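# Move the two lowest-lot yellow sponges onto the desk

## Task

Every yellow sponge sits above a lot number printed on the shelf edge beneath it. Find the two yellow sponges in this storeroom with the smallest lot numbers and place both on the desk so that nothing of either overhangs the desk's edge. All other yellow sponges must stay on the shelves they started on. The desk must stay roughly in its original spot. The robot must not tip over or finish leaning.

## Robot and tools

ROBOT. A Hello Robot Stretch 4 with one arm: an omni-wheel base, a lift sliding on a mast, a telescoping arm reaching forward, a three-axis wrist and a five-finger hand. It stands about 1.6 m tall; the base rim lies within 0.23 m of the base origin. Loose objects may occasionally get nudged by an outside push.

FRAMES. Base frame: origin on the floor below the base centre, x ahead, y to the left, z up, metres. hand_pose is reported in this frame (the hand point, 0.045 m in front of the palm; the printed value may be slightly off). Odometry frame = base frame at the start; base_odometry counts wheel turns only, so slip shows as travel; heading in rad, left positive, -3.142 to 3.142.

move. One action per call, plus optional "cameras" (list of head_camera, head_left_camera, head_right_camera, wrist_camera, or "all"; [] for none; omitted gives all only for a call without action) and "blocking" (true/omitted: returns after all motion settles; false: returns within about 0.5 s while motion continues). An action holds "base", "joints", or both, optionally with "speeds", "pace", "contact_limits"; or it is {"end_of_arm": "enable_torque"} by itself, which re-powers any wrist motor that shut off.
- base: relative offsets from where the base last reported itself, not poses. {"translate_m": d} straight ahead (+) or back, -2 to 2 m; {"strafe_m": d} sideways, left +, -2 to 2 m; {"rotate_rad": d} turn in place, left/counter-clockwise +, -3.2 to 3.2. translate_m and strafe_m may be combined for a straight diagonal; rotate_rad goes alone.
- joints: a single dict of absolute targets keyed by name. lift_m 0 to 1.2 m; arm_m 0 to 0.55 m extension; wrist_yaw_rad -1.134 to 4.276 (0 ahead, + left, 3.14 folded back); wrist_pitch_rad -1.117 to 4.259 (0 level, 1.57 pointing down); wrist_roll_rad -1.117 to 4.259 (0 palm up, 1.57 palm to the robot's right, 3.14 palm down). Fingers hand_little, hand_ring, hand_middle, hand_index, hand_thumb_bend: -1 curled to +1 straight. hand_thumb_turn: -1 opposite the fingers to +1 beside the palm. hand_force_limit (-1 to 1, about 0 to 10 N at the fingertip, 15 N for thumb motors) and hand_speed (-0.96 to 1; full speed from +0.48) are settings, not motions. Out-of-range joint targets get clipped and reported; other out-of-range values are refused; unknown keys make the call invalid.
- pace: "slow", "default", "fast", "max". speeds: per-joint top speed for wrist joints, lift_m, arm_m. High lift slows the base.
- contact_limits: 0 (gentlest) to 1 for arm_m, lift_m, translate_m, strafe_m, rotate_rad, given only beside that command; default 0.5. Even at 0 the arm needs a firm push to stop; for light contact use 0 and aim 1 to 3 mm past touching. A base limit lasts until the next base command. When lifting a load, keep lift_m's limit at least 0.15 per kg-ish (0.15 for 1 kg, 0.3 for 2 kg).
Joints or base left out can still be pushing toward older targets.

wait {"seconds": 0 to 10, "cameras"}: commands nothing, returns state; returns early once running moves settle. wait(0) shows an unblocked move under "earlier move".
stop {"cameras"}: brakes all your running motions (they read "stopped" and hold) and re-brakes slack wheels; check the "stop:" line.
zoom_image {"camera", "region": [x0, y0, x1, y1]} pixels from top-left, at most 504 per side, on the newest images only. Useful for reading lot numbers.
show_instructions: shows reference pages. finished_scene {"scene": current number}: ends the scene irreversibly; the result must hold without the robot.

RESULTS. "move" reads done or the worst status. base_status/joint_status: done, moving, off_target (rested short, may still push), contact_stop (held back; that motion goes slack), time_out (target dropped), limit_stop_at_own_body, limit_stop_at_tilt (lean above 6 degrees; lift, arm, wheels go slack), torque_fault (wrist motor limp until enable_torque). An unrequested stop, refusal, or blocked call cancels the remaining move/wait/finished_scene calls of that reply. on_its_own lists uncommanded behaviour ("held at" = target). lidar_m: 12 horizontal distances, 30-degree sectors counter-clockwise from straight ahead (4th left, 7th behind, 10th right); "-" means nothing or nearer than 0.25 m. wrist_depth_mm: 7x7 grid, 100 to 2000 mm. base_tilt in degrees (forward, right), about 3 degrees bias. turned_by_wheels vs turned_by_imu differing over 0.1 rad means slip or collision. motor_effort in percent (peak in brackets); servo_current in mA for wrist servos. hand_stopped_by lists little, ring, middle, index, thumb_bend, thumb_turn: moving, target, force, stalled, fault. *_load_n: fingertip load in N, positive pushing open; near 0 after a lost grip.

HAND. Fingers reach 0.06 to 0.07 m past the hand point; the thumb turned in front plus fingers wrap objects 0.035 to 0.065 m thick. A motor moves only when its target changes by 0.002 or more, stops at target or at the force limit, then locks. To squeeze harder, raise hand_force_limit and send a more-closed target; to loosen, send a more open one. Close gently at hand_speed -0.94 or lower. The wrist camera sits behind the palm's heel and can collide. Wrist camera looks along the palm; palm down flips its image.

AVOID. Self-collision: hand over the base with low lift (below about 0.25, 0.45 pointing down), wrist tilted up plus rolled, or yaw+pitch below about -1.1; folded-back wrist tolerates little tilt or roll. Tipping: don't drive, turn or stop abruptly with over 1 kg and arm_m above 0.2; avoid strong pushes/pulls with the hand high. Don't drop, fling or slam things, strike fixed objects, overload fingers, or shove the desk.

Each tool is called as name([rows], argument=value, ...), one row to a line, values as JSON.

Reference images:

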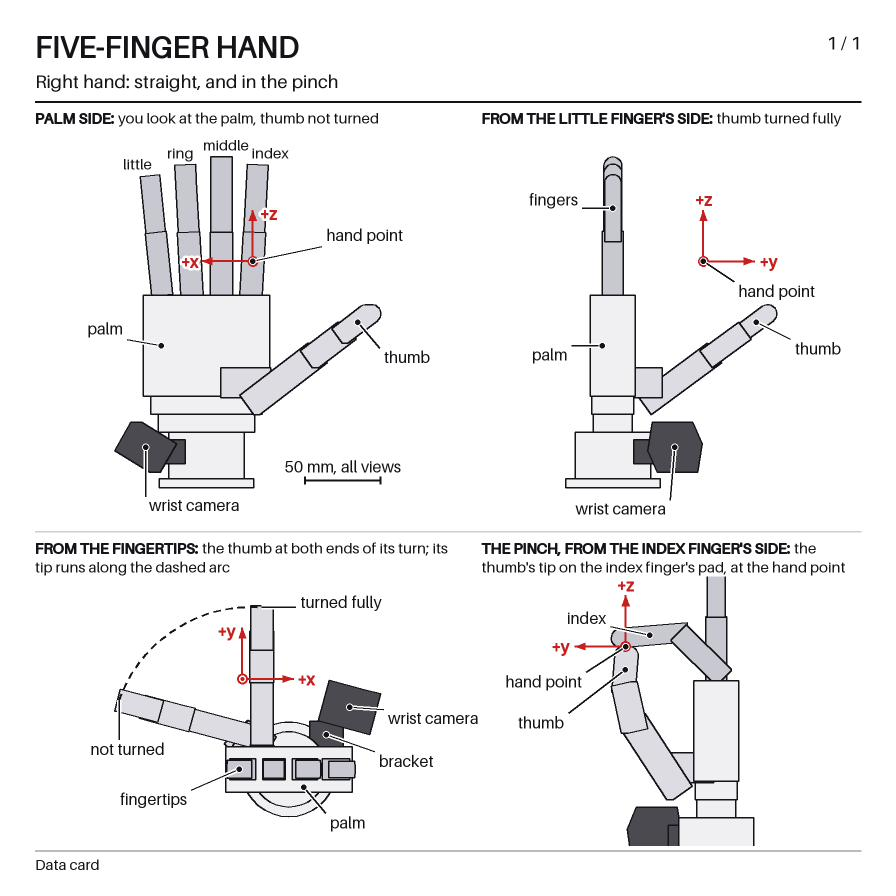

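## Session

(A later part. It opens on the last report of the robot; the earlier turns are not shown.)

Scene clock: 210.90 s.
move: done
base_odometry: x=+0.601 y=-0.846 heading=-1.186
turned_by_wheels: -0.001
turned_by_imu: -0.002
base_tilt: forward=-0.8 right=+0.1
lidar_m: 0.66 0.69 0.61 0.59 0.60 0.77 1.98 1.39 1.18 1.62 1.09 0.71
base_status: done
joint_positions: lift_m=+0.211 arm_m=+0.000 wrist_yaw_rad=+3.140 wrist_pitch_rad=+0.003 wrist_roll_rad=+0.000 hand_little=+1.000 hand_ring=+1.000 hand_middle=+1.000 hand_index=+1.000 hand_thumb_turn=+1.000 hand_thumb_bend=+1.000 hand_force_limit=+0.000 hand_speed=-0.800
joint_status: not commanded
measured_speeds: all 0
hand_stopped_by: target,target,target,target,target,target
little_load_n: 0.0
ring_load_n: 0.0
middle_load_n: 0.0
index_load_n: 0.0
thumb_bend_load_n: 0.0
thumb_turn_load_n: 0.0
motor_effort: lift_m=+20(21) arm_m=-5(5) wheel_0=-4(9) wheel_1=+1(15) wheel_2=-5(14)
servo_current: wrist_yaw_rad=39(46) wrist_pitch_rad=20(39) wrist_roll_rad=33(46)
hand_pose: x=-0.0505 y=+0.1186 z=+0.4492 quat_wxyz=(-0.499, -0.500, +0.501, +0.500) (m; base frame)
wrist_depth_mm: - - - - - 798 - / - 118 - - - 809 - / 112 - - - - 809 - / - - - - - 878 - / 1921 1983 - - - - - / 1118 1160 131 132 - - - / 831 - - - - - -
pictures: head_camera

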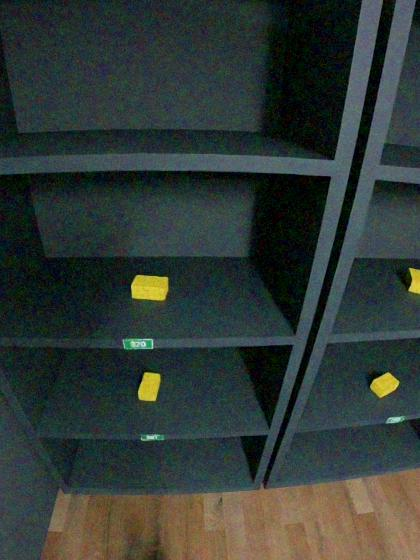

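move(joints={"wrist_yaw_rad": 0.35, "wrist_roll_rad": 3.14, "wrist_pitch_rad": 0.2, "lift_m": 0.5, "hand_speed": 0.0, "hand_thumb_turn": -1, "hand_index": 0.8, "hand_middle": 0.8, "hand_ring": 0.8, "hand_little": 0.8}, cameras=["wrist_camera"])

Scene clock: 227.70 s.
move: done
base_odometry: x=+0.601 y=-0.846 heading=-1.186
turned_by_wheels: +0.000
turned_by_imu: -0.001
base_tilt: forward=-0.8 right=-0.1
lidar_m: 0.66 0.70 0.63 0.57 0.60 0.80 2.02 1.37 1.17 1.63 1.02 0.73
base_status: not commanded
joint_positions: lift_m=+0.500 arm_m=+0.000 wrist_yaw_rad=+0.352 wrist_pitch_rad=+0.200 wrist_roll_rad=+3.138 hand_little=+0.800 hand_ring=+0.800 hand_middle=+0.800 hand_index=+0.800 hand_thumb_turn=-1.000 hand_thumb_bend=+1.000 hand_force_limit=+0.000 hand_speed=+0.000
joint_status: all done
measured_speeds: all 0
hand_stopped_by: target,target,target,target,target,target
little_load_n: 0.0
ring_load_n: 0.0
middle_load_n: 0.0
index_load_n: 0.0
thumb_bend_load_n: 0.0
thumb_turn_load_n: 0.0
motor_effort: lift_m=+24(27) arm_m=-5(5) wheel_0=-4(4) wheel_1=+1(2) wheel_2=-4(5)
servo_current: wrist_yaw_rad=33(98) wrist_pitch_rad=26(46) wrist_roll_rad=26(104)
hand_pose: x=+0.3831 y=+0.0173 z=+0.5747 quat_wxyz=(-0.518, +0.636, -0.442, +0.363) (m; base frame)
wrist_depth_mm: - - - - - - - / - 866 - - - - - / - - - - - - - / - - - - - - - / - - - - - - - / - - 130 132 - - - / - - - - - - -
pictures: wrist_camera

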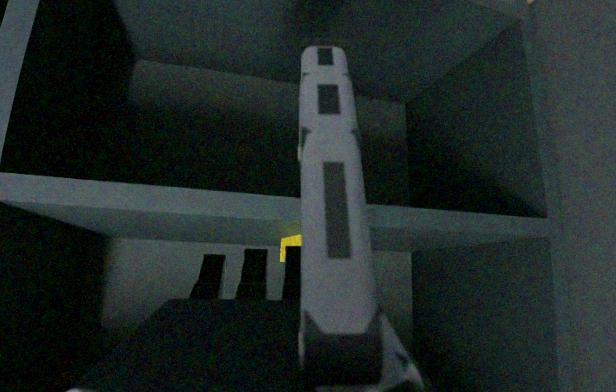

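move(joints={"wrist_yaw_rad": 0.6}, cameras=["wrist_camera"])

Scene clock: 234.27 s.
move: done
base_odometry: x=+0.601 y=-0.846 heading=-1.186
turned_by_wheels: +0.000
turned_by_imu: +0.000
base_tilt: forward=-0.9 right=-0.1
lidar_m: 0.67 0.69 0.63 0.57 0.59 0.82 1.98 1.38 1.17 1.61 1.06 0.72
base_status: not commanded
joint_positions: lift_m=+0.500 arm_m=+0.000 wrist_yaw_rad=+0.598 wrist_pitch_rad=+0.200 wrist_roll_rad=+3.138 hand_little=+0.800 hand_ring=+0.800 hand_middle=+0.800 hand_index=+0.800 hand_thumb_turn=-1.000 hand_thumb_bend=+1.000 hand_force_limit=+0.000 hand_speed=+0.000
joint_status: all done
measured_speeds: all 0
hand_stopped_by: target,target,target,target,target,target
little_load_n: 0.0
ring_load_n: 0.0
middle_load_n: 0.0
index_load_n: -0.5
thumb_bend_load_n: 0.0
thumb_turn_load_n: 0.0
motor_effort: lift_m=+24(25) arm_m=-5(5) wheel_0=-4(4) wheel_1=+1(2) wheel_2=-5(5)
servo_current: wrist_yaw_rad=46(65) wrist_pitch_rad=33(39) wrist_roll_rad=33(46)
hand_pose: x=+0.3724 y=+0.0686 z=+0.5748 quat_wxyz=(-0.559, +0.685, -0.361, +0.297) (m; base frame)
wrist_depth_mm: - - - - - - - / - - - 114 - - - / - - - - - - - / - - - - - - - / - - 603 - - - - / - - 130 132 - - - / - - - - - - -
pictures: wrist_camera

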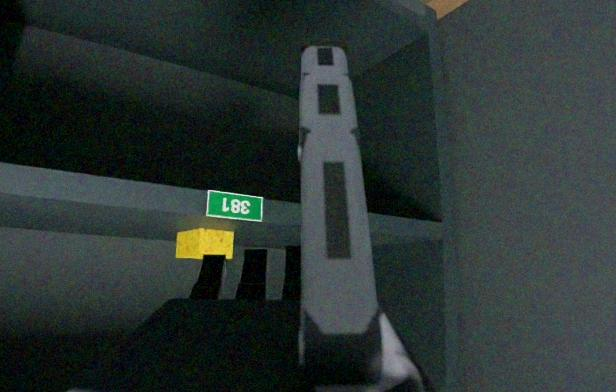

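zoom_image(camera="wrist_camera", region=[200, 185, 270, 225])

Scaled by 7.200.

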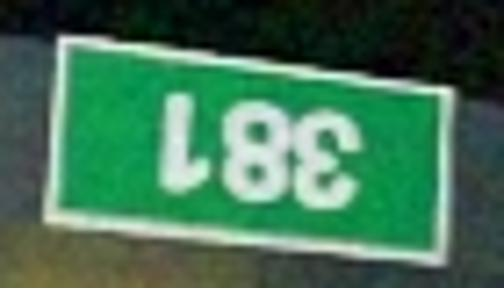

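move(base={"translate_m": 0.08, "strafe_m": -0.59}, joints={"wrist_yaw_rad": 0.0}, cameras=["head_camera", "wrist_camera"])

zoom_image(camera="head_camera", region=[200, 380, 300, 480])

Scene clock: 256.33 s.
move: done
base_odometry: x=+0.084 y=-1.141 heading=-1.187
turned_by_wheels: +0.000
turned_by_imu: -0.002
base_tilt: forward=-0.8 right=-0.1
lidar_m: 0.62 0.64 0.88 1.17 1.21 1.63 1.47 0.85 1.08 1.05 1.07 0.67
base_status: done
joint_positions: lift_m=+0.500 arm_m=+0.000 wrist_yaw_rad=+0.002 wrist_pitch_rad=+0.200 wrist_roll_rad=+3.138 hand_little=+0.800 hand_ring=+0.800 hand_middle=+0.800 hand_index=+0.800 hand_thumb_turn=-1.000 hand_thumb_bend=+1.000 hand_force_limit=+0.000 hand_speed=+0.000
joint_status: all done
measured_speeds: all 0
hand_stopped_by: target,target,target,target,target,target
little_load_n: 0.0
ring_load_n: 0.0
middle_load_n: 0.0
index_load_n: 0.0
thumb_bend_load_n: 0.0
thumb_turn_load_n: 0.0
motor_effort: lift_m=+23(25) arm_m=-5(5) wheel_0=+3(13) wheel_1=-3(14) wheel_2=-6(12)
servo_current: wrist_yaw_rad=13(117) wrist_pitch_rad=33(46) wrist_roll_rad=33(46)
hand_pose: x=+0.3761 y=-0.0565 z=+0.5748 quat_wxyz=(-0.447, +0.549, -0.546, +0.448) (m; base frame)
wrist_depth_mm: - - - - - - - / - - - - - - - / - - - - - - - / - - - - - - - / - - 554 - - - - / - - 130 132 - - - / - - - - - - -
pictures: head_camera, wrist_camera

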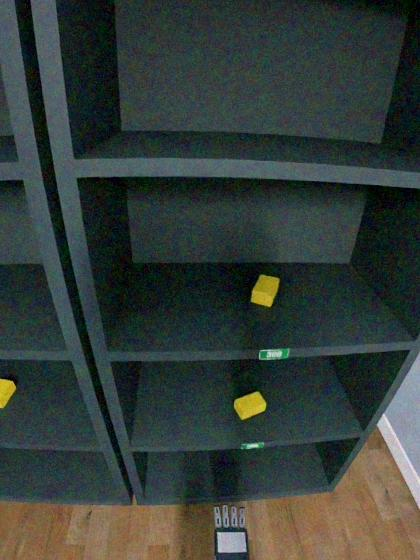

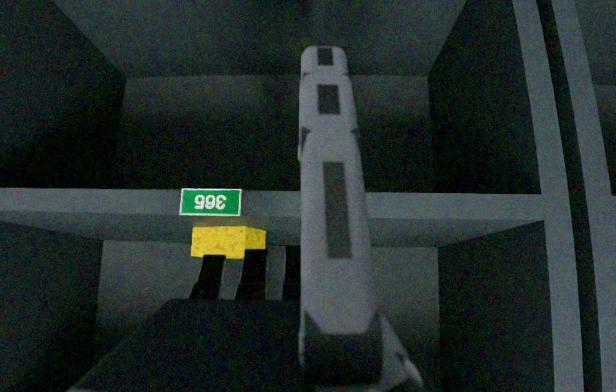

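Scaled by 5.040 from the camera's 420x560 image, which has a finer 1200x1600 frame.

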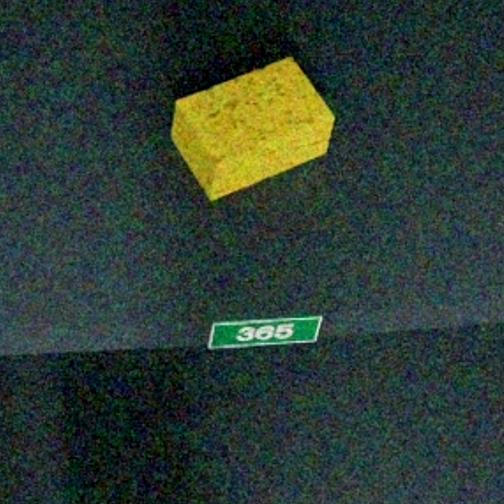

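zoom_image(camera="wrist_camera", region=[170, 180, 250, 225])

zoom_image(camera="head_camera", region=[240, 265, 300, 365])

zoom_image(camera="head_camera", region=[228, 385, 278, 425])

Scaled by 6.300.

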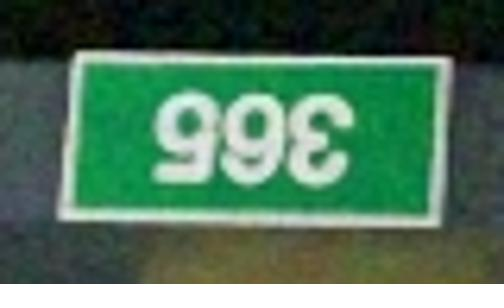

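Scaled by 5.040 from the camera's 420x560 image, which has a finer 1200x1600 frame.

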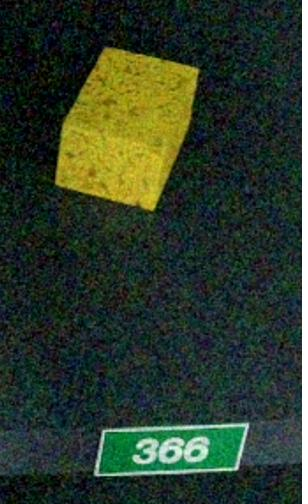

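Scaled by 10.080 from the camera's 420x560 image, which has a finer 1200x1600 frame.

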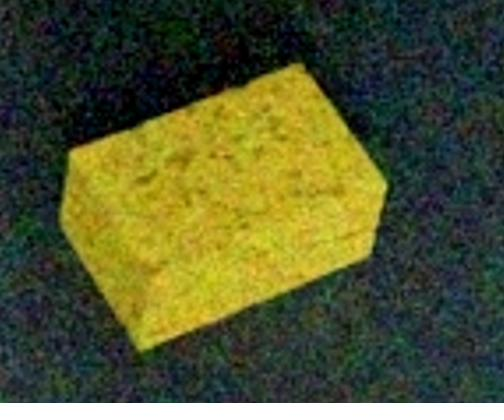

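move(base={"strafe_m": -0.199}, joints={"wrist_yaw_rad": 0.4, "wrist_pitch_rad": 0.457, "lift_m": 0.6135}, cameras=[])

move(joints={"arm_m": 0.44}, contact_limits={"arm_m": 0.1}, cameras=["head_camera", "wrist_camera"])

Scene clock: 286.43 s.
move: done
base_odometry: x=-0.100 y=-1.216 heading=-1.187
turned_by_wheels: +0.000
turned_by_imu: +0.000
base_tilt: forward=-0.9 right=+0.0
lidar_m: 0.63 0.67 0.90 1.36 1.38 1.86 0.78 0.77 0.87 0.83 0.88 0.69
base_status: done
joint_positions: lift_m=+0.613 arm_m=+0.000 wrist_yaw_rad=+0.399 wrist_pitch_rad=+0.457 wrist_roll_rad=+3.138 hand_little=+0.800 hand_ring=+0.800 hand_middle=+0.800 hand_index=+0.800 hand_thumb_turn=-1.000 hand_thumb_bend=+1.000 hand_force_limit=+0.000 hand_speed=+0.000
joint_status: all done
measured_speeds: all 0
hand_stopped_by: target,target,target,target,target,target
little_load_n: 0.0
ring_load_n: 0.0
middle_load_n: 0.0
index_load_n: 0.0
thumb_bend_load_n: 0.0
thumb_turn_load_n: 0.0
motor_effort: lift_m=+25(27) arm_m=-5(5) wheel_0=+3(14) wheel_1=-2(15) wheel_2=+0(6)
servo_current: wrist_yaw_rad=33(85) wrist_pitch_rad=46(46) wrist_roll_rad=33(46)
hand_pose: x=+0.3517 y=+0.0145 z=+0.6396 quat_wxyz=(-0.440, +0.708, -0.468, +0.293) (m; base frame)
wrist_depth_mm: - - - - 798 820 809 / - - - - - 891 917 / - - - - - - - / - - - - - - - / - - 477 - - 627 - / - - 130 132 - - - / - - - - - - -
pictures: none
No camera images: "cameras" was empty.

Scene clock: 288.80 s.
move: done
base_odometry: x=-0.100 y=-1.216 heading=-1.187
turned_by_wheels: +0.000
turned_by_imu: +0.000
base_tilt: forward=-0.8 right=+0.0
lidar_m: 0.62 0.67 0.91 1.36 1.41 1.86 0.76 0.78 0.88 0.85 0.87 0.68
base_status: not commanded
joint_positions: lift_m=+0.613 arm_m=+0.440 wrist_yaw_rad=+0.399 wrist_pitch_rad=+0.457 wrist_roll_rad=+3.138 hand_little=+0.800 hand_ring=+0.800 hand_middle=+0.800 hand_index=+0.800 hand_thumb_turn=-1.000 hand_thumb_bend=+1.000 hand_force_limit=+0.000 hand_speed=+0.000
joint_status: all done
measured_speeds: all 0
hand_stopped_by: target,target,target,target,target,target
little_load_n: 0.0
ring_load_n: 0.0
middle_load_n: 0.0
index_load_n: 0.0
thumb_bend_load_n: 0.0
thumb_turn_load_n: 0.0
motor_effort: lift_m=+24(25) arm_m=+7(9) wheel_0=+3(3) wheel_1=-2(3) wheel_2=+0(0)
servo_current: wrist_yaw_rad=20(46) wrist_pitch_rad=26(46) wrist_roll_rad=33(46)
contact_limits: arm_m 0.1
hand_pose: x=+0.7914 y=+0.0145 z=+0.6396 quat_wxyz=(-0.440, +0.708, -0.468, +0.293) (m; base frame)
wrist_depth_mm: 202 198 195 191 192 197 - / 235 237 184 180 219 235 233 / 293 294 281 218 279 290 287 / 362 343 362 - - 355 - / - - - - - - - / - - 131 132 - - - / - - - - - - -
pictures: head_camera, wrist_camera

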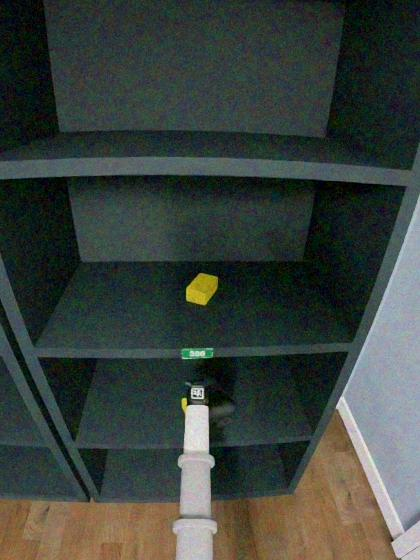

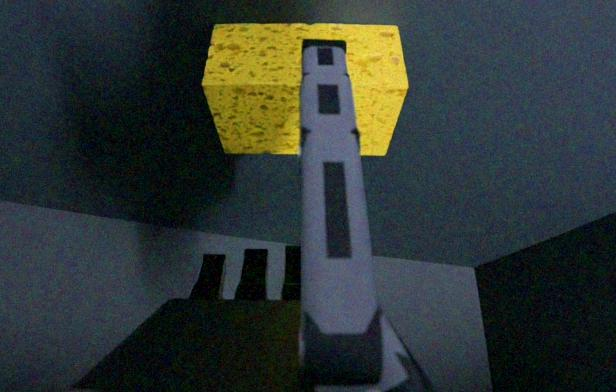

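move(base={"strafe_m": 0.0115}, joints={"arm_m": 0.452}, cameras=[])

move(joints={"lift_m": 0.563}, contact_limits={"lift_m": 0.1}, pace="slow", cameras=["wrist_camera"])

Scene clock: 298.80 s.
move: done
base_odometry: x=-0.090 y=-1.212 heading=-1.187
turned_by_wheels: +0.000
turned_by_imu: +0.000
base_tilt: forward=-0.8 right=+0.0
lidar_m: 0.63 0.66 0.88 1.34 1.38 1.85 0.77 0.79 0.89 0.86 0.88 0.68
base_status: done
joint_positions: lift_m=+0.613 arm_m=+0.452 wrist_yaw_rad=+0.399 wrist_pitch_rad=+0.457 wrist_roll_rad=+3.138 hand_little=+0.800 hand_ring=+0.800 hand_middle=+0.800 hand_index=+0.800 hand_thumb_turn=-1.000 hand_thumb_bend=+1.000 hand_force_limit=+0.000 hand_speed=+0.000
joint_status: all done
measured_speeds: all 0
hand_stopped_by: target,target,target,target,target,target
little_load_n: 0.0
ring_load_n: 0.0
middle_load_n: 0.0
index_load_n: 0.0
thumb_bend_load_n: 0.0
thumb_turn_load_n: 0.0
motor_effort: lift_m=+25(25) arm_m=+7(9) wheel_0=-5(11) wheel_1=+4(9) wheel_2=+0(3)
servo_current: wrist_yaw_rad=46(46) wrist_pitch_rad=33(39) wrist_roll_rad=33(46)
hand_pose: x=+0.8034 y=+0.0145 z=+0.6395 quat_wxyz=(-0.440, +0.708, -0.468, +0.293) (m; base frame)
wrist_depth_mm: 201 204 172 172 177 197 - / 234 237 176 169 220 234 232 / 293 294 296 294 290 290 289 / 362 342 359 - - 355 - / - - - - - - - / - - 130 132 - - - / - - - - - - -
pictures: none
No camera images: "cameras" was empty.

Scene clock: 300.10 s.
move: done
base_odometry: x=-0.090 y=-1.212 heading=-1.187
turned_by_wheels: +0.000
turned_by_imu: +0.000
base_tilt: forward=-0.8 right=+0.0
lidar_m: 0.63 0.65 0.90 1.32 1.41 1.88 0.77 0.79 0.90 0.86 0.90 0.67
base_status: not commanded
joint_positions: lift_m=+0.563 arm_m=+0.452 wrist_yaw_rad=+0.399 wrist_pitch_rad=+0.457 wrist_roll_rad=+3.138 hand_little=+0.800 hand_ring=+0.800 hand_middle=+0.800 hand_index=+0.800 hand_thumb_turn=-1.000 hand_thumb_bend=+1.000 hand_force_limit=+0.000 hand_speed=+0.000
joint_status: all done
measured_speeds: all 0
hand_stopped_by: target,target,target,target,target,target
little_load_n: 0.0
ring_load_n: 0.0
middle_load_n: 0.0
index_load_n: 0.0
thumb_bend_load_n: 0.0
thumb_turn_load_n: 0.0
motor_effort: lift_m=+15(24) arm_m=+7(7) wheel_0=-5(5) wheel_1=+4(4) wheel_2=+0(0)
servo_current: wrist_yaw_rad=33(39) wrist_pitch_rad=33(33) wrist_roll_rad=33(46)
contact_limits: lift_m 0.1
hand_pose: x=+0.8034 y=+0.0145 z=+0.5898 quat_wxyz=(-0.440, +0.708, -0.468, +0.293) (m; base frame)
wrist_depth_mm: 143 144 142 137 146 143 - / 167 168 156 150 157 167 - / 208 209 145 145 146 216 205 / 276 274 173 173 - 270 270 / 368 338 332 330 - 357 357 / - - 130 132 - - - / - - - - - - -
pictures: wrist_camera

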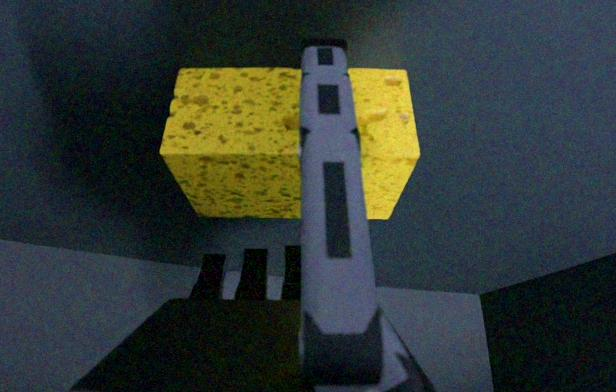

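move(joints={"hand_speed": -0.8, "hand_force_limit": -0.6, "hand_index": 0.45, "hand_middle": 0.45, "hand_ring": 0.45, "hand_little": 0.45, "hand_thumb_bend": 0.78}, cameras=[])

move(joints={"hand_speed": -0.9, "hand_force_limit": -0.6, "hand_index": 0.0, "hand_middle": 0.0, "hand_ring": 0.0, "hand_little": 0.0, "hand_thumb_bend": 0.75}, cameras=["wrist_camera"])

move(joints={"hand_force_limit": -0.5, "hand_index": -0.1, "hand_middle": -0.1, "hand_ring": -0.1, "hand_little": -0.1}, cameras=[])

move(joints={"lift_m": 0.605}, cameras=["wrist_camera"])

Scene clock: 311.47 s.
move: done
base_odometry: x=-0.090 y=-1.212 heading=-1.187
turned_by_wheels: +0.000
turned_by_imu: +0.000
base_tilt: forward=-0.8 right=+0.0
lidar_m: 0.64 0.67 0.88 1.33 1.38 1.86 0.78 0.80 0.87 0.86 0.88 0.66
base_status: not commanded
joint_positions: lift_m=+0.563 arm_m=+0.452 wrist_yaw_rad=+0.399 wrist_pitch_rad=+0.457 wrist_roll_rad=+3.138 hand_little=+0.450 hand_ring=+0.450 hand_middle=+0.450 hand_index=+0.450 hand_thumb_turn=-1.000 hand_thumb_bend=+0.780 hand_force_limit=-0.600 hand_speed=-0.800
joint_status: all done
measured_speeds: all 0
hand_stopped_by: target,target,target,target,target,target
little_load_n: 0.0
ring_load_n: 0.0
middle_load_n: 0.0
index_load_n: 0.0
thumb_bend_load_n: 0.0
thumb_turn_load_n: 0.0
motor_effort: lift_m=+15(15) arm_m=+7(7) wheel_0=-5(5) wheel_1=+4(4) wheel_2=+0(0)
servo_current: wrist_yaw_rad=33(46) wrist_pitch_rad=26(39) wrist_roll_rad=39(52)
contact_limits: lift_m 0.1
hand_pose: x=+0.8034 y=+0.0145 z=+0.5898 quat_wxyz=(-0.440, +0.708, -0.468, +0.293) (m; base frame)
wrist_depth_mm: 143 144 142 146 145 143 - / 167 168 156 151 156 167 - / 208 209 145 141 146 216 205 / 274 274 173 172 255 270 268 / 368 338 185 - - 355 357 / - - 131 132 - - - / - - - - - - -
pictures: none
No camera images: "cameras" was empty.

Scene clock: 313.27 s.
move: off_target
base_odometry: x=-0.090 y=-1.212 heading=-1.187
turned_by_wheels: +0.000
turned_by_imu: +0.000
base_tilt: forward=-0.7 right=+0.0
lidar_m: 0.63 0.67 0.89 1.33 1.41 1.84 0.76 0.78 0.89 0.87 0.90 0.68
base_status: not commanded
joint_positions: lift_m=+0.563 arm_m=+0.452 wrist_yaw_rad=+0.399 wrist_pitch_rad=+0.457 wrist_roll_rad=+3.138 hand_little=+0.209 hand_ring=+0.219 hand_middle=+0.219 hand_index=+0.228 hand_thumb_turn=-1.000 hand_thumb_bend=+0.752 hand_force_limit=-0.600 hand_speed=-0.900
joint_status: hand_little off_target (ended at +0.209, target +0.000); hand_ring off_target (ended at +0.219, target +0.000); hand_middle off_target (ended at +0.219, target +0.000); hand_index off_target (ended at +0.228, target +0.000); the others done
measured_speeds: all 0
hand_stopped_by: force,force,force,force,target,target
little_load_n: 2.5
ring_load_n: 2.0
middle_load_n: 2.5
index_load_n: 1.0
thumb_bend_load_n: 6.0
thumb_turn_load_n: 3.0
motor_effort: lift_m=+15(15) arm_m=+7(7) wheel_0=-5(5) wheel_1=+4(4) wheel_2=+0(0)
servo_current: wrist_yaw_rad=26(46) wrist_pitch_rad=39(39) wrist_roll_rad=33(46)
contact_limits: lift_m 0.1
hand_pose: x=+0.8034 y=+0.0145 z=+0.5898 quat_wxyz=(-0.440, +0.708, -0.468, +0.293) (m; base frame)
wrist_depth_mm: 144 145 143 147 142 144 - / 167 168 142 143 148 168 - / 209 211 135 133 138 216 206 / 277 277 174 173 - 271 270 / 370 340 177 177 - 357 357 / - - 130 132 - - - / - - - - - - -
pictures: wrist_camera

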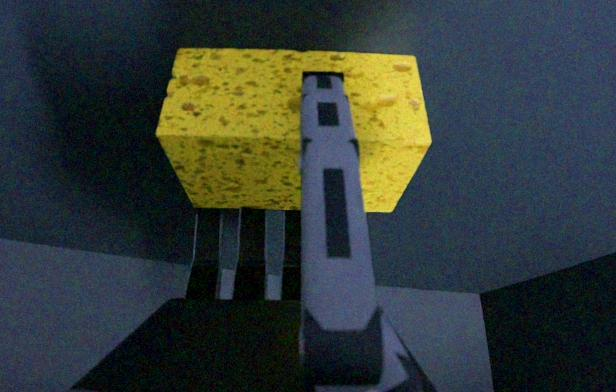

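Scene clock: 313.80 s.
move: off_target
base_odometry: x=-0.090 y=-1.212 heading=-1.187
turned_by_wheels: +0.000
turned_by_imu: +0.000
base_tilt: forward=-0.8 right=+0.0
lidar_m: 0.63 0.67 0.89 1.34 1.38 1.85 0.76 0.79 0.88 0.86 0.88 0.67
base_status: not commanded
joint_positions: lift_m=+0.563 arm_m=+0.452 wrist_yaw_rad=+0.399 wrist_pitch_rad=+0.457 wrist_roll_rad=+3.138 hand_little=+0.192 hand_ring=+0.202 hand_middle=+0.211 hand_index=+0.211 hand_thumb_turn=-1.000 hand_thumb_bend=+0.753 hand_force_limit=-0.500 hand_speed=-0.900
joint_status: hand_little off_target (ended at +0.192, target -0.100); hand_ring off_target (ended at +0.202, target -0.100); hand_middle off_target (ended at +0.211, target -0.100); hand_index off_target (ended at +0.211, target -0.100); the others done
measured_speeds: all 0
hand_stopped_by: force,force,force,force,target,target
little_load_n: 3.0
ring_load_n: 3.5
middle_load_n: 1.0
index_load_n: 3.5
thumb_bend_load_n: 9.0
thumb_turn_load_n: 4.5
motor_effort: lift_m=+15(15) arm_m=+7(7) wheel_0=-5(5) wheel_1=+5(5) wheel_2=+0(0)
servo_current: wrist_yaw_rad=33(46) wrist_pitch_rad=26(39) wrist_roll_rad=26(39)
contact_limits: lift_m 0.1
hand_pose: x=+0.8034 y=+0.0145 z=+0.5898 quat_wxyz=(-0.440, +0.708, -0.468, +0.293) (m; base frame)
wrist_depth_mm: 144 145 147 147 142 144 - / 167 169 141 139 146 168 - / 211 211 134 133 137 217 206 / 277 277 174 173 - 271 270 / 345 342 176 176 - 357 359 / - - 131 132 - - - / - - - - - - -
pictures: none
No camera images: "cameras" was empty.

Scene clock: 314.83 s.
move: done
base_odometry: x=-0.090 y=-1.212 heading=-1.187
turned_by_wheels: +0.000
turned_by_imu: +0.000
base_tilt: forward=-0.8 right=-0.1
lidar_m: 0.63 0.66 0.89 1.35 1.40 1.85 0.79 0.78 0.89 0.86 0.88 0.68
base_status: not commanded
joint_positions: lift_m=+0.605 arm_m=+0.452 wrist_yaw_rad=+0.399 wrist_pitch_rad=+0.457 wrist_roll_rad=+3.138 hand_little=+0.192 hand_ring=+0.202 hand_middle=+0.211 hand_index=+0.211 hand_thumb_turn=-1.000 hand_thumb_bend=+0.753 hand_force_limit=-0.500 hand_speed=-0.900
joint_status: all done
measured_speeds: all 0
hand_stopped_by: force,force,force,force,target,target
little_load_n: 3.0
ring_load_n: 3.5
middle_load_n: 1.0
index_load_n: 3.0
thumb_bend_load_n: 9.5
thumb_turn_load_n: 4.5
motor_effort: lift_m=+24(26) arm_m=+7(7) wheel_0=-5(5) wheel_1=+4(4) wheel_2=+0(0)
servo_current: wrist_yaw_rad=26(39) wrist_pitch_rad=26(39) wrist_roll_rad=33(39)
hand_pose: x=+0.8034 y=+0.0145 z=+0.6310 quat_wxyz=(-0.440, +0.708, -0.468, +0.293) (m; base frame)
wrist_depth_mm: 191 193 190 189 194 190 - / 224 217 141 139 146 224 229 / 278 279 134 133 137 276 274 / 343 345 174 173 - 340 338 / - - 176 177 - - - / - - 131 132 - - - / - - - - - - -
pictures: wrist_camera

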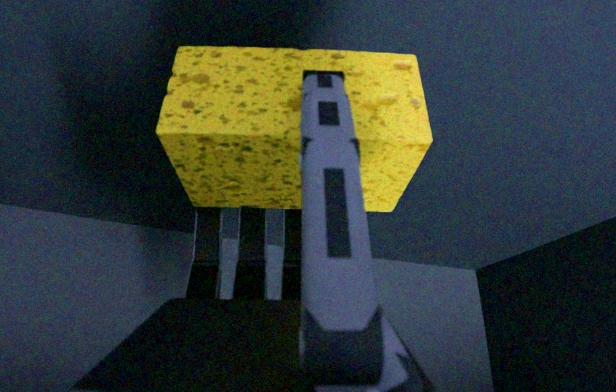

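move(joints={"arm_m": 0.03}, cameras=[])

move(base={"translate_m": -1.2, "strafe_m": 0.45}, joints={"lift_m": 0.85}, pace="fast", cameras=[])

move(base={"rotate_rad": -1.575}, cameras=["head_camera"])

Scene clock: 349.67 s.
move: done
base_odometry: x=-0.090 y=-1.212 heading=-1.187
turned_by_wheels: +0.000
turned_by_imu: -0.001
base_tilt: forward=-0.7 right=+0.1
lidar_m: 0.64 0.64 0.91 1.34 1.40 1.86 0.78 0.79 0.90 0.87 0.90 0.68
base_status: not commanded
joint_positions: lift_m=+0.605 arm_m=+0.030 wrist_yaw_rad=+0.399 wrist_pitch_rad=+0.457 wrist_roll_rad=+3.138 hand_little=+0.192 hand_ring=+0.202 hand_middle=+0.211 hand_index=+0.211 hand_thumb_turn=-1.000 hand_thumb_bend=+0.753 hand_force_limit=-0.500 hand_speed=-0.900
joint_status: all done
measured_speeds: all 0
hand_stopped_by: force,force,force,force,target,target
little_load_n: 2.5
ring_load_n: 3.5
middle_load_n: 1.0
index_load_n: 3.0
thumb_bend_load_n: 9.5
thumb_turn_load_n: 4.5
motor_effort: lift_m=+25(25) arm_m=-7(9) wheel_0=-5(5) wheel_1=+4(5) wheel_2=+0(0)
servo_current: wrist_yaw_rad=26(46) wrist_pitch_rad=33(39) wrist_roll_rad=33(46)
hand_pose: x=+0.3818 y=+0.0145 z=+0.6310 quat_wxyz=(-0.440, +0.708, -0.468, +0.293) (m; base frame)
wrist_depth_mm: - - - - 778 798 809 / - - 141 139 145 - 904 / - - 134 132 137 - - / - - 174 173 - - - / - - 176 177 - 585 - / - - 131 132 - - - / - - - - - - -
pictures: none
No camera images: "cameras" was empty.

Scene clock: 354.10 s.
move: done
base_odometry: x=-0.122 y=+0.070 heading=-1.187
turned_by_wheels: +0.000
turned_by_imu: +0.006
base_tilt: forward=-0.8 right=-0.1
lidar_m: 1.79 1.30 0.90 0.84 0.89 1.17 2.43 0.91 0.61 0.60 0.63 1.88
base_status: done
joint_positions: lift_m=+0.850 arm_m=+0.030 wrist_yaw_rad=+0.399 wrist_pitch_rad=+0.457 wrist_roll_rad=+3.138 hand_little=+0.192 hand_ring=+0.202 hand_middle=+0.211 hand_index=+0.211 hand_thumb_turn=-1.000 hand_thumb_bend=+0.753 hand_force_limit=-0.500 hand_speed=-0.900
joint_status: all done
measured_speeds: all 0
hand_stopped_by: force,force,force,force,target,target
little_load_n: 2.5
ring_load_n: 3.5
middle_load_n: 1.0
index_load_n: 3.0
thumb_bend_load_n: 9.5
thumb_turn_load_n: 4.5
motor_effort: lift_m=+24(28) arm_m=-6(7) wheel_0=-1(14) wheel_1=-3(9) wheel_2=+2(19)
servo_current: wrist_yaw_rad=33(46) wrist_pitch_rad=33(39) wrist_roll_rad=39(46)
hand_pose: x=+0.3818 y=+0.0145 z=+0.8761 quat_wxyz=(-0.440, +0.708, -0.468, +0.293) (m; base frame)
wrist_depth_mm: 1098 1098 1078 1098 1098 1098 - / 1281 1281 141 139 146 1229 - / 1499 1537 134 133 137 - - / - - 174 173 - - - / - - 176 179 - - - / - - 131 132 - - - / - - - - - - -
pictures: none
No camera images: "cameras" was empty.

Scene clock: 356.17 s.
move: done
base_odometry: x=-0.122 y=+0.069 heading=-2.761
turned_by_wheels: -1.574
turned_by_imu: -1.555
base_tilt: forward=-0.8 right=+0.0
lidar_m: 0.60 0.65 1.89 1.80 1.27 0.90 0.84 0.87 1.15 2.43 0.90 0.64
base_status: done
joint_positions: lift_m=+0.850 arm_m=+0.030 wrist_yaw_rad=+0.399 wrist_pitch_rad=+0.457 wrist_roll_rad=+3.138 hand_little=+0.192 hand_ring=+0.202 hand_middle=+0.211 hand_index=+0.211 hand_thumb_turn=-1.000 hand_thumb_bend=+0.753 hand_force_limit=-0.500 hand_speed=-0.900
joint_status: not commanded
measured_speeds: all 0
hand_stopped_by: force,force,force,force,target,target
little_load_n: 2.5
ring_load_n: 3.5
middle_load_n: 1.0
index_load_n: 3.0
thumb_bend_load_n: 9.5
thumb_turn_load_n: 4.5
motor_effort: lift_m=+23(24) arm_m=-7(7) wheel_0=+6(11) wheel_1=+5(14) wheel_2=+4(15)
servo_current: wrist_yaw_rad=26(46) wrist_pitch_rad=20(39) wrist_roll_rad=39(46)
hand_pose: x=+0.3818 y=+0.0146 z=+0.8761 quat_wxyz=(-0.440, +0.708, -0.468, +0.293) (m; base frame)
wrist_depth_mm: 1098 1118 1098 1060 1078 1098 1098 / 1182 1255 141 139 145 1281 1281 / - - 134 133 137 1576 1537 / - - 174 173 - 1808 1921 / - - 175 176 - - - / - - 131 132 - - 1618 / - - - - - - -
pictures: head_camera

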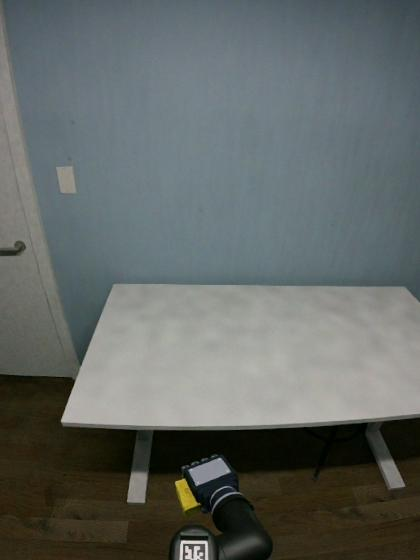

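move(joints={"arm_m": 0.44}, cameras=[])

move(joints={"lift_m": 0.762}, cameras=["wrist_camera"])

Scene clock: 365.90 s.
move: done
base_odometry: x=-0.122 y=+0.069 heading=-2.761
turned_by_wheels: +0.000
turned_by_imu: -0.001
base_tilt: forward=-0.9 right=+0.0
lidar_m: 0.60 0.62 1.90 1.81 1.31 0.91 0.85 0.88 1.16 2.43 0.90 0.63
base_status: not commanded
joint_positions: lift_m=+0.850 arm_m=+0.440 wrist_yaw_rad=+0.399 wrist_pitch_rad=+0.457 wrist_roll_rad=+3.138 hand_little=+0.192 hand_ring=+0.202 hand_middle=+0.211 hand_index=+0.211 hand_thumb_turn=-1.000 hand_thumb_bend=+0.753 hand_force_limit=-0.500 hand_speed=-0.900
joint_status: all done
measured_speeds: all 0
hand_stopped_by: force,force,force,force,target,target
little_load_n: 3.0
ring_load_n: 3.5
middle_load_n: 1.0
index_load_n: 3.0
thumb_bend_load_n: 9.0
thumb_turn_load_n: 4.5
motor_effort: lift_m=+23(24) arm_m=+7(9) wheel_0=+6(6) wheel_1=+5(5) wheel_2=+4(4)
servo_current: wrist_yaw_rad=33(39) wrist_pitch_rad=39(39) wrist_roll_rad=26(46)
hand_pose: x=+0.7913 y=+0.0146 z=+0.8761 quat_wxyz=(-0.440, +0.708, -0.468, +0.293) (m; base frame)
wrist_depth_mm: 259 263 256 249 264 260 - / 303 304 141 139 145 303 298 / 359 347 134 133 137 345 - / - - 174 173 - - - / - - 175 176 - - - / - - 131 132 - 946 - / - - - - - - -
pictures: none
No camera images: "cameras" was empty.

Scene clock: 367.27 s.
move: done
base_odometry: x=-0.122 y=+0.069 heading=-2.761
turned_by_wheels: +0.000
turned_by_imu: +0.000
base_tilt: forward=-0.8 right=+0.0
lidar_m: 0.60 0.64 1.86 1.81 1.29 0.90 0.85 0.86 1.18 2.43 0.92 0.64
base_status: not commanded
joint_positions: lift_m=+0.762 arm_m=+0.440 wrist_yaw_rad=+0.399 wrist_pitch_rad=+0.457 wrist_roll_rad=+3.138 hand_little=+0.192 hand_ring=+0.202 hand_middle=+0.211 hand_index=+0.211 hand_thumb_turn=-1.000 hand_thumb_bend=+0.753 hand_force_limit=-0.500 hand_speed=-0.900
joint_status: all done
measured_speeds: all 0
hand_stopped_by: force,force,force,force,target,target
little_load_n: 3.0
ring_load_n: 3.5
middle_load_n: 1.0
index_load_n: 3.0
thumb_bend_load_n: 9.5
thumb_turn_load_n: 4.5
motor_effort: lift_m=+15(22) arm_m=+7(7) wheel_0=+6(6) wheel_1=+5(5) wheel_2=+4(4)
servo_current: wrist_yaw_rad=33(39) wrist_pitch_rad=20(46) wrist_roll_rad=46(46)
hand_pose: x=+0.7913 y=+0.0146 z=+0.7888 quat_wxyz=(-0.440, +0.708, -0.468, +0.293) (m; base frame)
wrist_depth_mm: 158 159 151 156 161 157 - / 183 185 141 140 146 184 182 / 229 230 134 133 137 227 225 / 303 301 174 173 - 297 315 / - - 175 177 - - - / - - 131 132 - 946 - / - - - - - - -
pictures: wrist_camera

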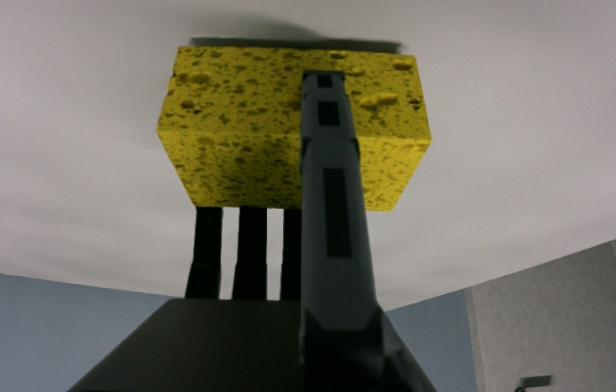

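move(joints={"lift_m": 0.748}, contact_limits={"lift_m": 0.0}, pace="slow", cameras=["wrist_camera"])

move(joints={"hand_speed": -0.9, "hand_index": 0.35, "hand_middle": 0.35, "hand_ring": 0.35, "hand_little": 0.35}, cameras=[])

move(joints={"hand_speed": -0.5, "hand_index": 0.8, "hand_middle": 0.8, "hand_ring": 0.8, "hand_little": 0.8, "hand_thumb_bend": 1.0}, cameras=[])

move(joints={"lift_m": 0.85}, cameras=[])

move(joints={"arm_m": 0.03}, pace="fast", cameras=["head_camera"])

Scene clock: 381.20 s.
move: done
base_odometry: x=-0.122 y=+0.069 heading=-2.761
turned_by_wheels: +0.000
turned_by_imu: +0.000
base_tilt: forward=-0.9 right=-0.1
lidar_m: 0.59 0.61 1.89 1.79 1.29 0.90 0.83 0.88 1.19 2.42 0.89 0.64
base_status: not commanded
joint_positions: lift_m=+0.749 arm_m=+0.440 wrist_yaw_rad=+0.399 wrist_pitch_rad=+0.457 wrist_roll_rad=+3.138 hand_little=+0.192 hand_ring=+0.202 hand_middle=+0.211 hand_index=+0.211 hand_thumb_turn=-1.000 hand_thumb_bend=+0.753 hand_force_limit=-0.500 hand_speed=-0.900
joint_status: all done
measured_speeds: all 0
hand_stopped_by: force,force,force,force,target,target
little_load_n: 3.0
ring_load_n: 3.5
middle_load_n: 1.0
index_load_n: 3.0
thumb_bend_load_n: 9.0
thumb_turn_load_n: 4.0
motor_effort: lift_m=+13(15) arm_m=+7(7) wheel_0=+6(6) wheel_1=+5(6) wheel_2=+4(4)
servo_current: wrist_yaw_rad=33(33) wrist_pitch_rad=26(39) wrist_roll_rad=33(39)
contact_limits: lift_m 0
hand_pose: x=+0.7913 y=+0.0146 z=+0.7750 quat_wxyz=(-0.440, +0.708, -0.468, +0.293) (m; base frame)
wrist_depth_mm: 139 141 146 147 142 144 - / 167 163 141 139 147 167 166 / 209 209 133 133 137 208 206 / 276 274 173 173 - 272 271 / - 338 176 177 - 359 - / - - 131 131 - - - / - - - - - - -
pictures: wrist_camera

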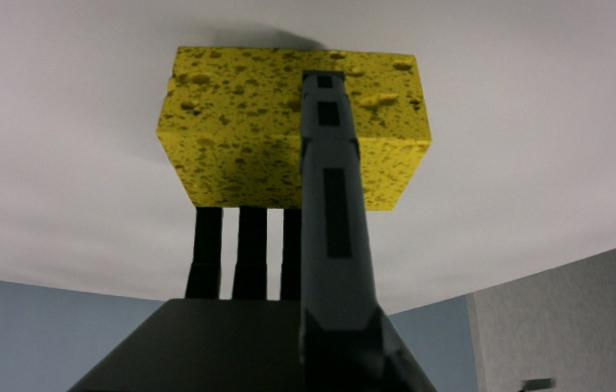

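Scene clock: 382.23 s.
move: done
base_odometry: x=-0.122 y=+0.069 heading=-2.761
turned_by_wheels: +0.000
turned_by_imu: +0.000
base_tilt: forward=-0.8 right=-0.1
lidar_m: 0.59 0.62 1.91 1.81 1.32 0.88 0.82 0.88 1.19 2.44 0.90 0.65
base_status: not commanded
joint_positions: lift_m=+0.748 arm_m=+0.440 wrist_yaw_rad=+0.399 wrist_pitch_rad=+0.457 wrist_roll_rad=+3.138 hand_little=+0.350 hand_ring=+0.350 hand_middle=+0.350 hand_index=+0.350 hand_thumb_turn=-1.000 hand_thumb_bend=+0.750 hand_force_limit=-0.500 hand_speed=-0.900
joint_status: all done
measured_speeds: all 0
hand_stopped_by: target,target,target,target,target,target
little_load_n: 0.0
ring_load_n: 0.0
middle_load_n: 0.0
index_load_n: 0.0
thumb_bend_load_n: 0.0
thumb_turn_load_n: 0.0
motor_effort: lift_m=+15(15) arm_m=+7(7) wheel_0=+6(6) wheel_1=+5(5) wheel_2=+4(4)
servo_current: wrist_yaw_rad=33(52) wrist_pitch_rad=20(39) wrist_roll_rad=39(46)
contact_limits: lift_m 0
hand_pose: x=+0.7913 y=+0.0146 z=+0.7748 quat_wxyz=(-0.440, +0.708, -0.468, +0.293) (m; base frame)
wrist_depth_mm: 140 139 144 145 140 144 - / 164 165 145 146 151 166 - / 204 196 136 134 138 206 216 / 266 270 168 168 254 270 270 / 355 329 180 - - 355 - / - - 131 132 - - - / - - - - - - -
pictures: none
No camera images: "cameras" was empty.

Scene clock: 383.07 s.
move: done
base_odometry: x=-0.122 y=+0.069 heading=-2.761
turned_by_wheels: +0.000
turned_by_imu: +0.000
base_tilt: forward=-0.7 right=+0.0
lidar_m: 0.60 0.63 1.92 1.81 1.30 0.91 0.85 0.86 1.18 2.44 0.91 0.63
base_status: not commanded
joint_positions: lift_m=+0.748 arm_m=+0.440 wrist_yaw_rad=+0.399 wrist_pitch_rad=+0.457 wrist_roll_rad=+3.138 hand_little=+0.800 hand_ring=+0.800 hand_middle=+0.800 hand_index=+0.800 hand_thumb_turn=-1.000 hand_thumb_bend=+1.000 hand_force_limit=-0.500 hand_speed=-0.500
joint_status: all done
measured_speeds: all 0
hand_stopped_by: target,target,target,target,target,target
little_load_n: 0.0
ring_load_n: 0.0
middle_load_n: 0.0
index_load_n: 0.0
thumb_bend_load_n: 0.0
thumb_turn_load_n: 0.0
motor_effort: lift_m=+15(15) arm_m=+7(7) wheel_0=+6(6) wheel_1=+5(5) wheel_2=+4(4)
servo_current: wrist_yaw_rad=20(46) wrist_pitch_rad=33(39) wrist_roll_rad=33(39)
contact_limits: lift_m 0
hand_pose: x=+0.7913 y=+0.0146 z=+0.7748 quat_wxyz=(-0.440, +0.708, -0.468, +0.293) (m; base frame)
wrist_depth_mm: 140 139 144 135 140 143 - / 164 165 145 142 151 166 - / 204 196 136 136 139 206 216 / 266 268 168 169 - 270 270 / 355 329 327 329 - 353 - / - - 130 132 - - - / - - - - - - -
pictures: none
No camera images: "cameras" was empty.

Scene clock: 384.50 s.
move: done
base_odometry: x=-0.122 y=+0.069 heading=-2.761
turned_by_wheels: +0.000
turned_by_imu: +0.000
base_tilt: forward=-0.7 right=+0.0
lidar_m: 0.60 0.63 1.89 1.80 1.28 0.90 0.85 0.87 1.20 2.41 0.91 0.64
base_status: not commanded
joint_positions: lift_m=+0.850 arm_m=+0.440 wrist_yaw_rad=+0.399 wrist_pitch_rad=+0.457 wrist_roll_rad=+3.138 hand_little=+0.800 hand_ring=+0.800 hand_middle=+0.800 hand_index=+0.800 hand_thumb_turn=-1.000 hand_thumb_bend=+1.000 hand_force_limit=-0.500 hand_speed=-0.500
joint_status: all done
measured_speeds: all 0
hand_stopped_by: target,target,target,target,target,target
little_load_n: -0.5
ring_load_n: 0.0
middle_load_n: 0.0
index_load_n: 0.0
thumb_bend_load_n: 0.0
thumb_turn_load_n: 0.0
motor_effort: lift_m=+24(26) arm_m=+7(7) wheel_0=+6(6) wheel_1=+5(5) wheel_2=+4(4)
servo_current: wrist_yaw_rad=33(46) wrist_pitch_rad=26(39) wrist_roll_rad=39(39)
hand_pose: x=+0.7913 y=+0.0146 z=+0.8760 quat_wxyz=(-0.440, +0.708, -0.468, +0.293) (m; base frame)
wrist_depth_mm: 257 260 219 205 256 263 259 / 301 304 307 297 296 306 303 / 353 357 362 - - 347 - / - - - - - - - / - - - - - - - / - - 130 132 - 946 - / - - - - - - -
pictures: none
No camera images: "cameras" was empty.

Scene clock: 386.43 s.
move: done
base_odometry: x=-0.122 y=+0.069 heading=-2.761
turned_by_wheels: +0.000
turned_by_imu: +0.000
base_tilt: forward=-0.8 right=+0.1
lidar_m: 0.59 0.63 1.88 1.80 1.28 0.90 0.82 0.86 1.15 2.44 0.89 0.64
base_status: not commanded
joint_positions: lift_m=+0.850 arm_m=+0.030 wrist_yaw_rad=+0.399 wrist_pitch_rad=+0.457 wrist_roll_rad=+3.138 hand_little=+0.800 hand_ring=+0.800 hand_middle=+0.800 hand_index=+0.800 hand_thumb_turn=-1.000 hand_thumb_bend=+1.000 hand_force_limit=-0.500 hand_speed=-0.500
joint_status: all done
measured_speeds: all 0
hand_stopped_by: target,target,target,target,target,target
little_load_n: 0.0
ring_load_n: 0.0
middle_load_n: 0.0
index_load_n: 0.0
thumb_bend_load_n: 0.0
thumb_turn_load_n: 0.0
motor_effort: lift_m=+24(24) arm_m=-7(9) wheel_0=+6(6) wheel_1=+5(5) wheel_2=+4(4)
servo_current: wrist_yaw_rad=39(46) wrist_pitch_rad=39(39) wrist_roll_rad=33(46)
hand_pose: x=+0.3818 y=+0.0146 z=+0.8760 quat_wxyz=(-0.440, +0.708, -0.468, +0.293) (m; base frame)
wrist_depth_mm: 1098 1098 1098 1060 1078 1098 1078 / 1160 1255 1308 1205 1281 1281 1255 / - - - - - 1618 1537 / - - - - - 1808 1921 / - - 512 - - - - / - - 130 132 - - 1576 / - - - - - - -
pictures: head_camera

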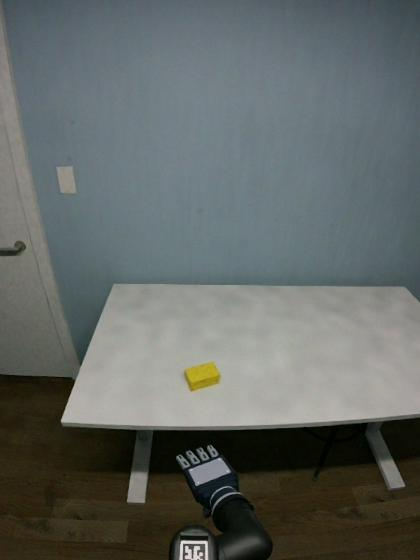

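move(base={"rotate_rad": 1.575}, joints={"wrist_yaw_rad": 1.09}, cameras=[])

move(base={"translate_m": 1.33, "strafe_m": -0.61}, joints={"lift_m": 1.035}, pace="fast", cameras=["head_camera", "wrist_camera"])

Scene clock: 449.07 s.
move: done
base_odometry: x=-0.122 y=+0.070 heading=-1.187
turned_by_wheels: +1.574
turned_by_imu: +1.554
base_tilt: forward=-0.8 right=-0.1
lidar_m: 1.78 1.29 0.90 0.84 0.83 1.20 2.44 0.92 0.61 0.57 0.62 1.89
base_status: done
joint_positions: lift_m=+0.850 arm_m=+0.030 wrist_yaw_rad=+1.089 wrist_pitch_rad=+0.457 wrist_roll_rad=+3.138 hand_little=+0.800 hand_ring=+0.800 hand_middle=+0.800 hand_index=+0.800 hand_thumb_turn=-1.000 hand_thumb_bend=+1.000 hand_force_limit=-0.500 hand_speed=-0.500
joint_status: all done
measured_speeds: all 0
hand_stopped_by: target,target,target,target,target,target
little_load_n: 0.0
ring_load_n: 0.0
middle_load_n: 0.0
index_load_n: 0.0
thumb_bend_load_n: 0.0
thumb_turn_load_n: 0.0
motor_effort: lift_m=+23(24) arm_m=-7(7) wheel_0=-3(10) wheel_1=-3(10) wheel_2=-6(16)
servo_current: wrist_yaw_rad=26(98) wrist_pitch_rad=20(39) wrist_roll_rad=26(46)
hand_pose: x=+0.3312 y=+0.1262 z=+0.8761 quat_wxyz=(-0.513, +0.825, -0.201, +0.127) (m; base frame)
wrist_depth_mm: 1118 1098 1118 1078 1078 1042 - / 1281 1281 1308 1281 1118 - - / 1464 1576 1499 - - - - / - - 1430 - - - - / - - 214 - - - - / - - 131 132 - - - / - - - - - - -
pictures: none
No camera images: "cameras" was empty.

Scene clock: 454.10 s.
move: done
base_odometry: x=-0.189 y=-1.392 heading=-1.186
turned_by_wheels: +0.000
turned_by_imu: -0.008
base_tilt: forward=-0.8 right=-0.1
lidar_m: 0.51 0.54 0.72 1.50 1.57 2.10 0.87 0.90 0.77 0.71 0.73 0.55
base_status: done
joint_positions: lift_m=+1.035 arm_m=+0.030 wrist_yaw_rad=+1.089 wrist_pitch_rad=+0.457 wrist_roll_rad=+3.138 hand_little=+0.800 hand_ring=+0.800 hand_middle=+0.800 hand_index=+0.800 hand_thumb_turn=-1.000 hand_thumb_bend=+1.000 hand_force_limit=-0.500 hand_speed=-0.500
joint_status: all done
measured_speeds: all 0
hand_stopped_by: target,target,target,target,target,target
little_load_n: 0.0
ring_load_n: 0.0
middle_load_n: 0.0
index_load_n: 0.0
thumb_bend_load_n: 0.0
thumb_turn_load_n: 0.0
motor_effort: lift_m=+24(28) arm_m=-6(7) wheel_0=+2(13) wheel_1=+3(10) wheel_2=+0(19)
servo_current: wrist_yaw_rad=39(46) wrist_pitch_rad=39(46) wrist_roll_rad=33(46)
hand_pose: x=+0.3312 y=+0.1262 z=+1.0610 quat_wxyz=(-0.513, +0.825, -0.201, +0.127) (m; base frame)
wrist_depth_mm: - - - 122 1281 1308 1308 / - - - 114 1537 1537 1430 / - - - - - - 1499 / - 310 - - - - 1397 / - - 202 - - - 1281 / - - 130 132 - - - / - - - - - - -
pictures: head_camera, wrist_camera

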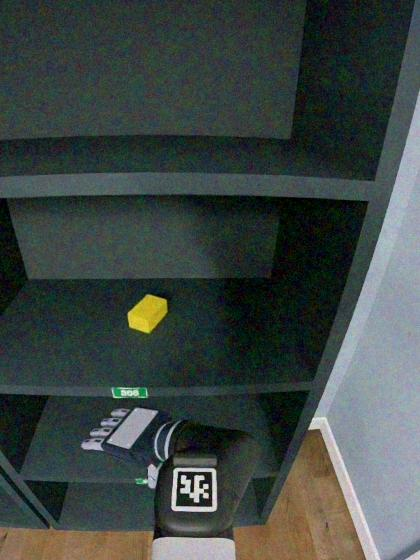

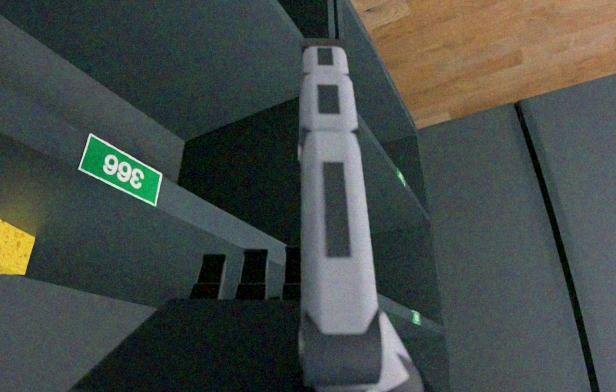

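zoom_image(camera="head_camera", region=[120, 285, 180, 345])

Scaled by 8.400 from the camera's 420x560 image, which has a finer 1200x1600 frame.

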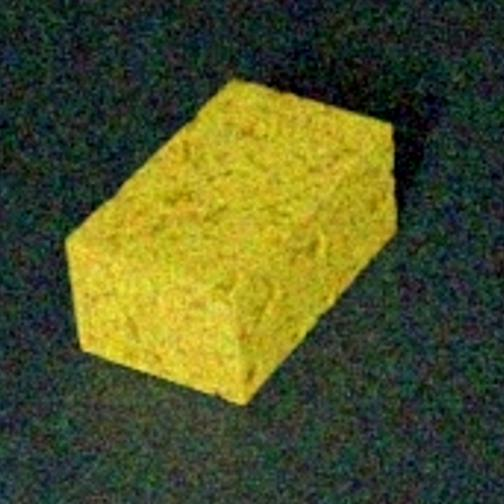

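move(joints={"wrist_yaw_rad": 1.155, "arm_m": 0.38}, contact_limits={"arm_m": 0.1}, cameras=["head_camera", "wrist_camera"])

Scene clock: 478.43 s.
move: done
base_odometry: x=-0.189 y=-1.392 heading=-1.186
turned_by_wheels: +0.000
turned_by_imu: -0.001
base_tilt: forward=-0.7 right=-0.1
lidar_m: 0.51 0.54 0.73 1.50 1.55 2.07 0.89 0.91 0.74 0.69 0.71 0.55
base_status: not commanded
joint_positions: lift_m=+1.035 arm_m=+0.380 wrist_yaw_rad=+1.153 wrist_pitch_rad=+0.457 wrist_roll_rad=+3.138 hand_little=+0.800 hand_ring=+0.800 hand_middle=+0.800 hand_index=+0.800 hand_thumb_turn=-1.000 hand_thumb_bend=+1.000 hand_force_limit=-0.500 hand_speed=-0.500
joint_status: all done
measured_speeds: all 0
hand_stopped_by: target,target,target,target,target,target
little_load_n: 0.0
ring_load_n: 0.0
middle_load_n: 0.0
index_load_n: 0.0
thumb_bend_load_n: 0.0
thumb_turn_load_n: 0.0
motor_effort: lift_m=+24(24) arm_m=+7(9) wheel_0=+2(2) wheel_1=+3(3) wheel_2=+0(1)
servo_current: wrist_yaw_rad=33(59) wrist_pitch_rad=26(46) wrist_roll_rad=26(52)
contact_limits: arm_m 0.1
hand_pose: x=+0.6723 y=+0.1343 z=+1.0610 quat_wxyz=(-0.517, +0.831, -0.175, +0.110) (m; base frame)
wrist_depth_mm: 160 162 163 158 163 157 - / 186 189 190 176 189 186 185 / 221 202 202 - - 221 - / - 206 206 - - - - / - - - - - - - / - - 130 132 - - - / - - - - - - -
pictures: head_camera, wrist_camera

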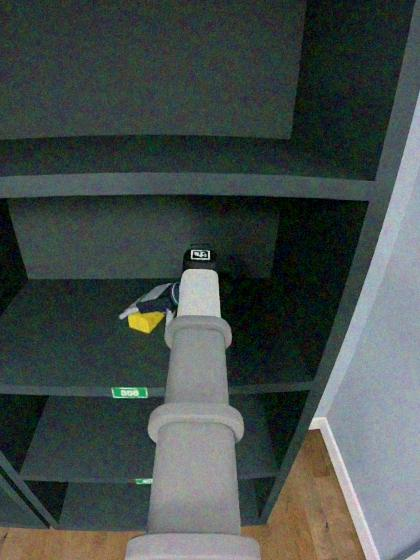

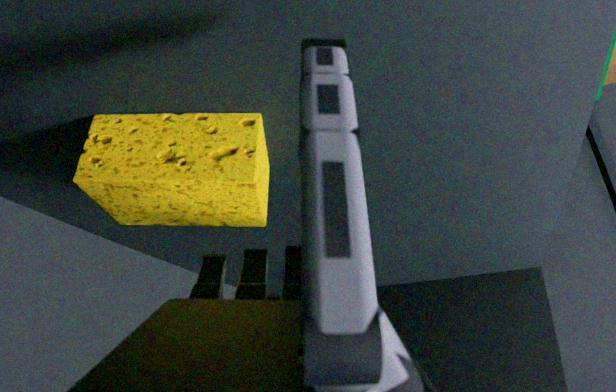

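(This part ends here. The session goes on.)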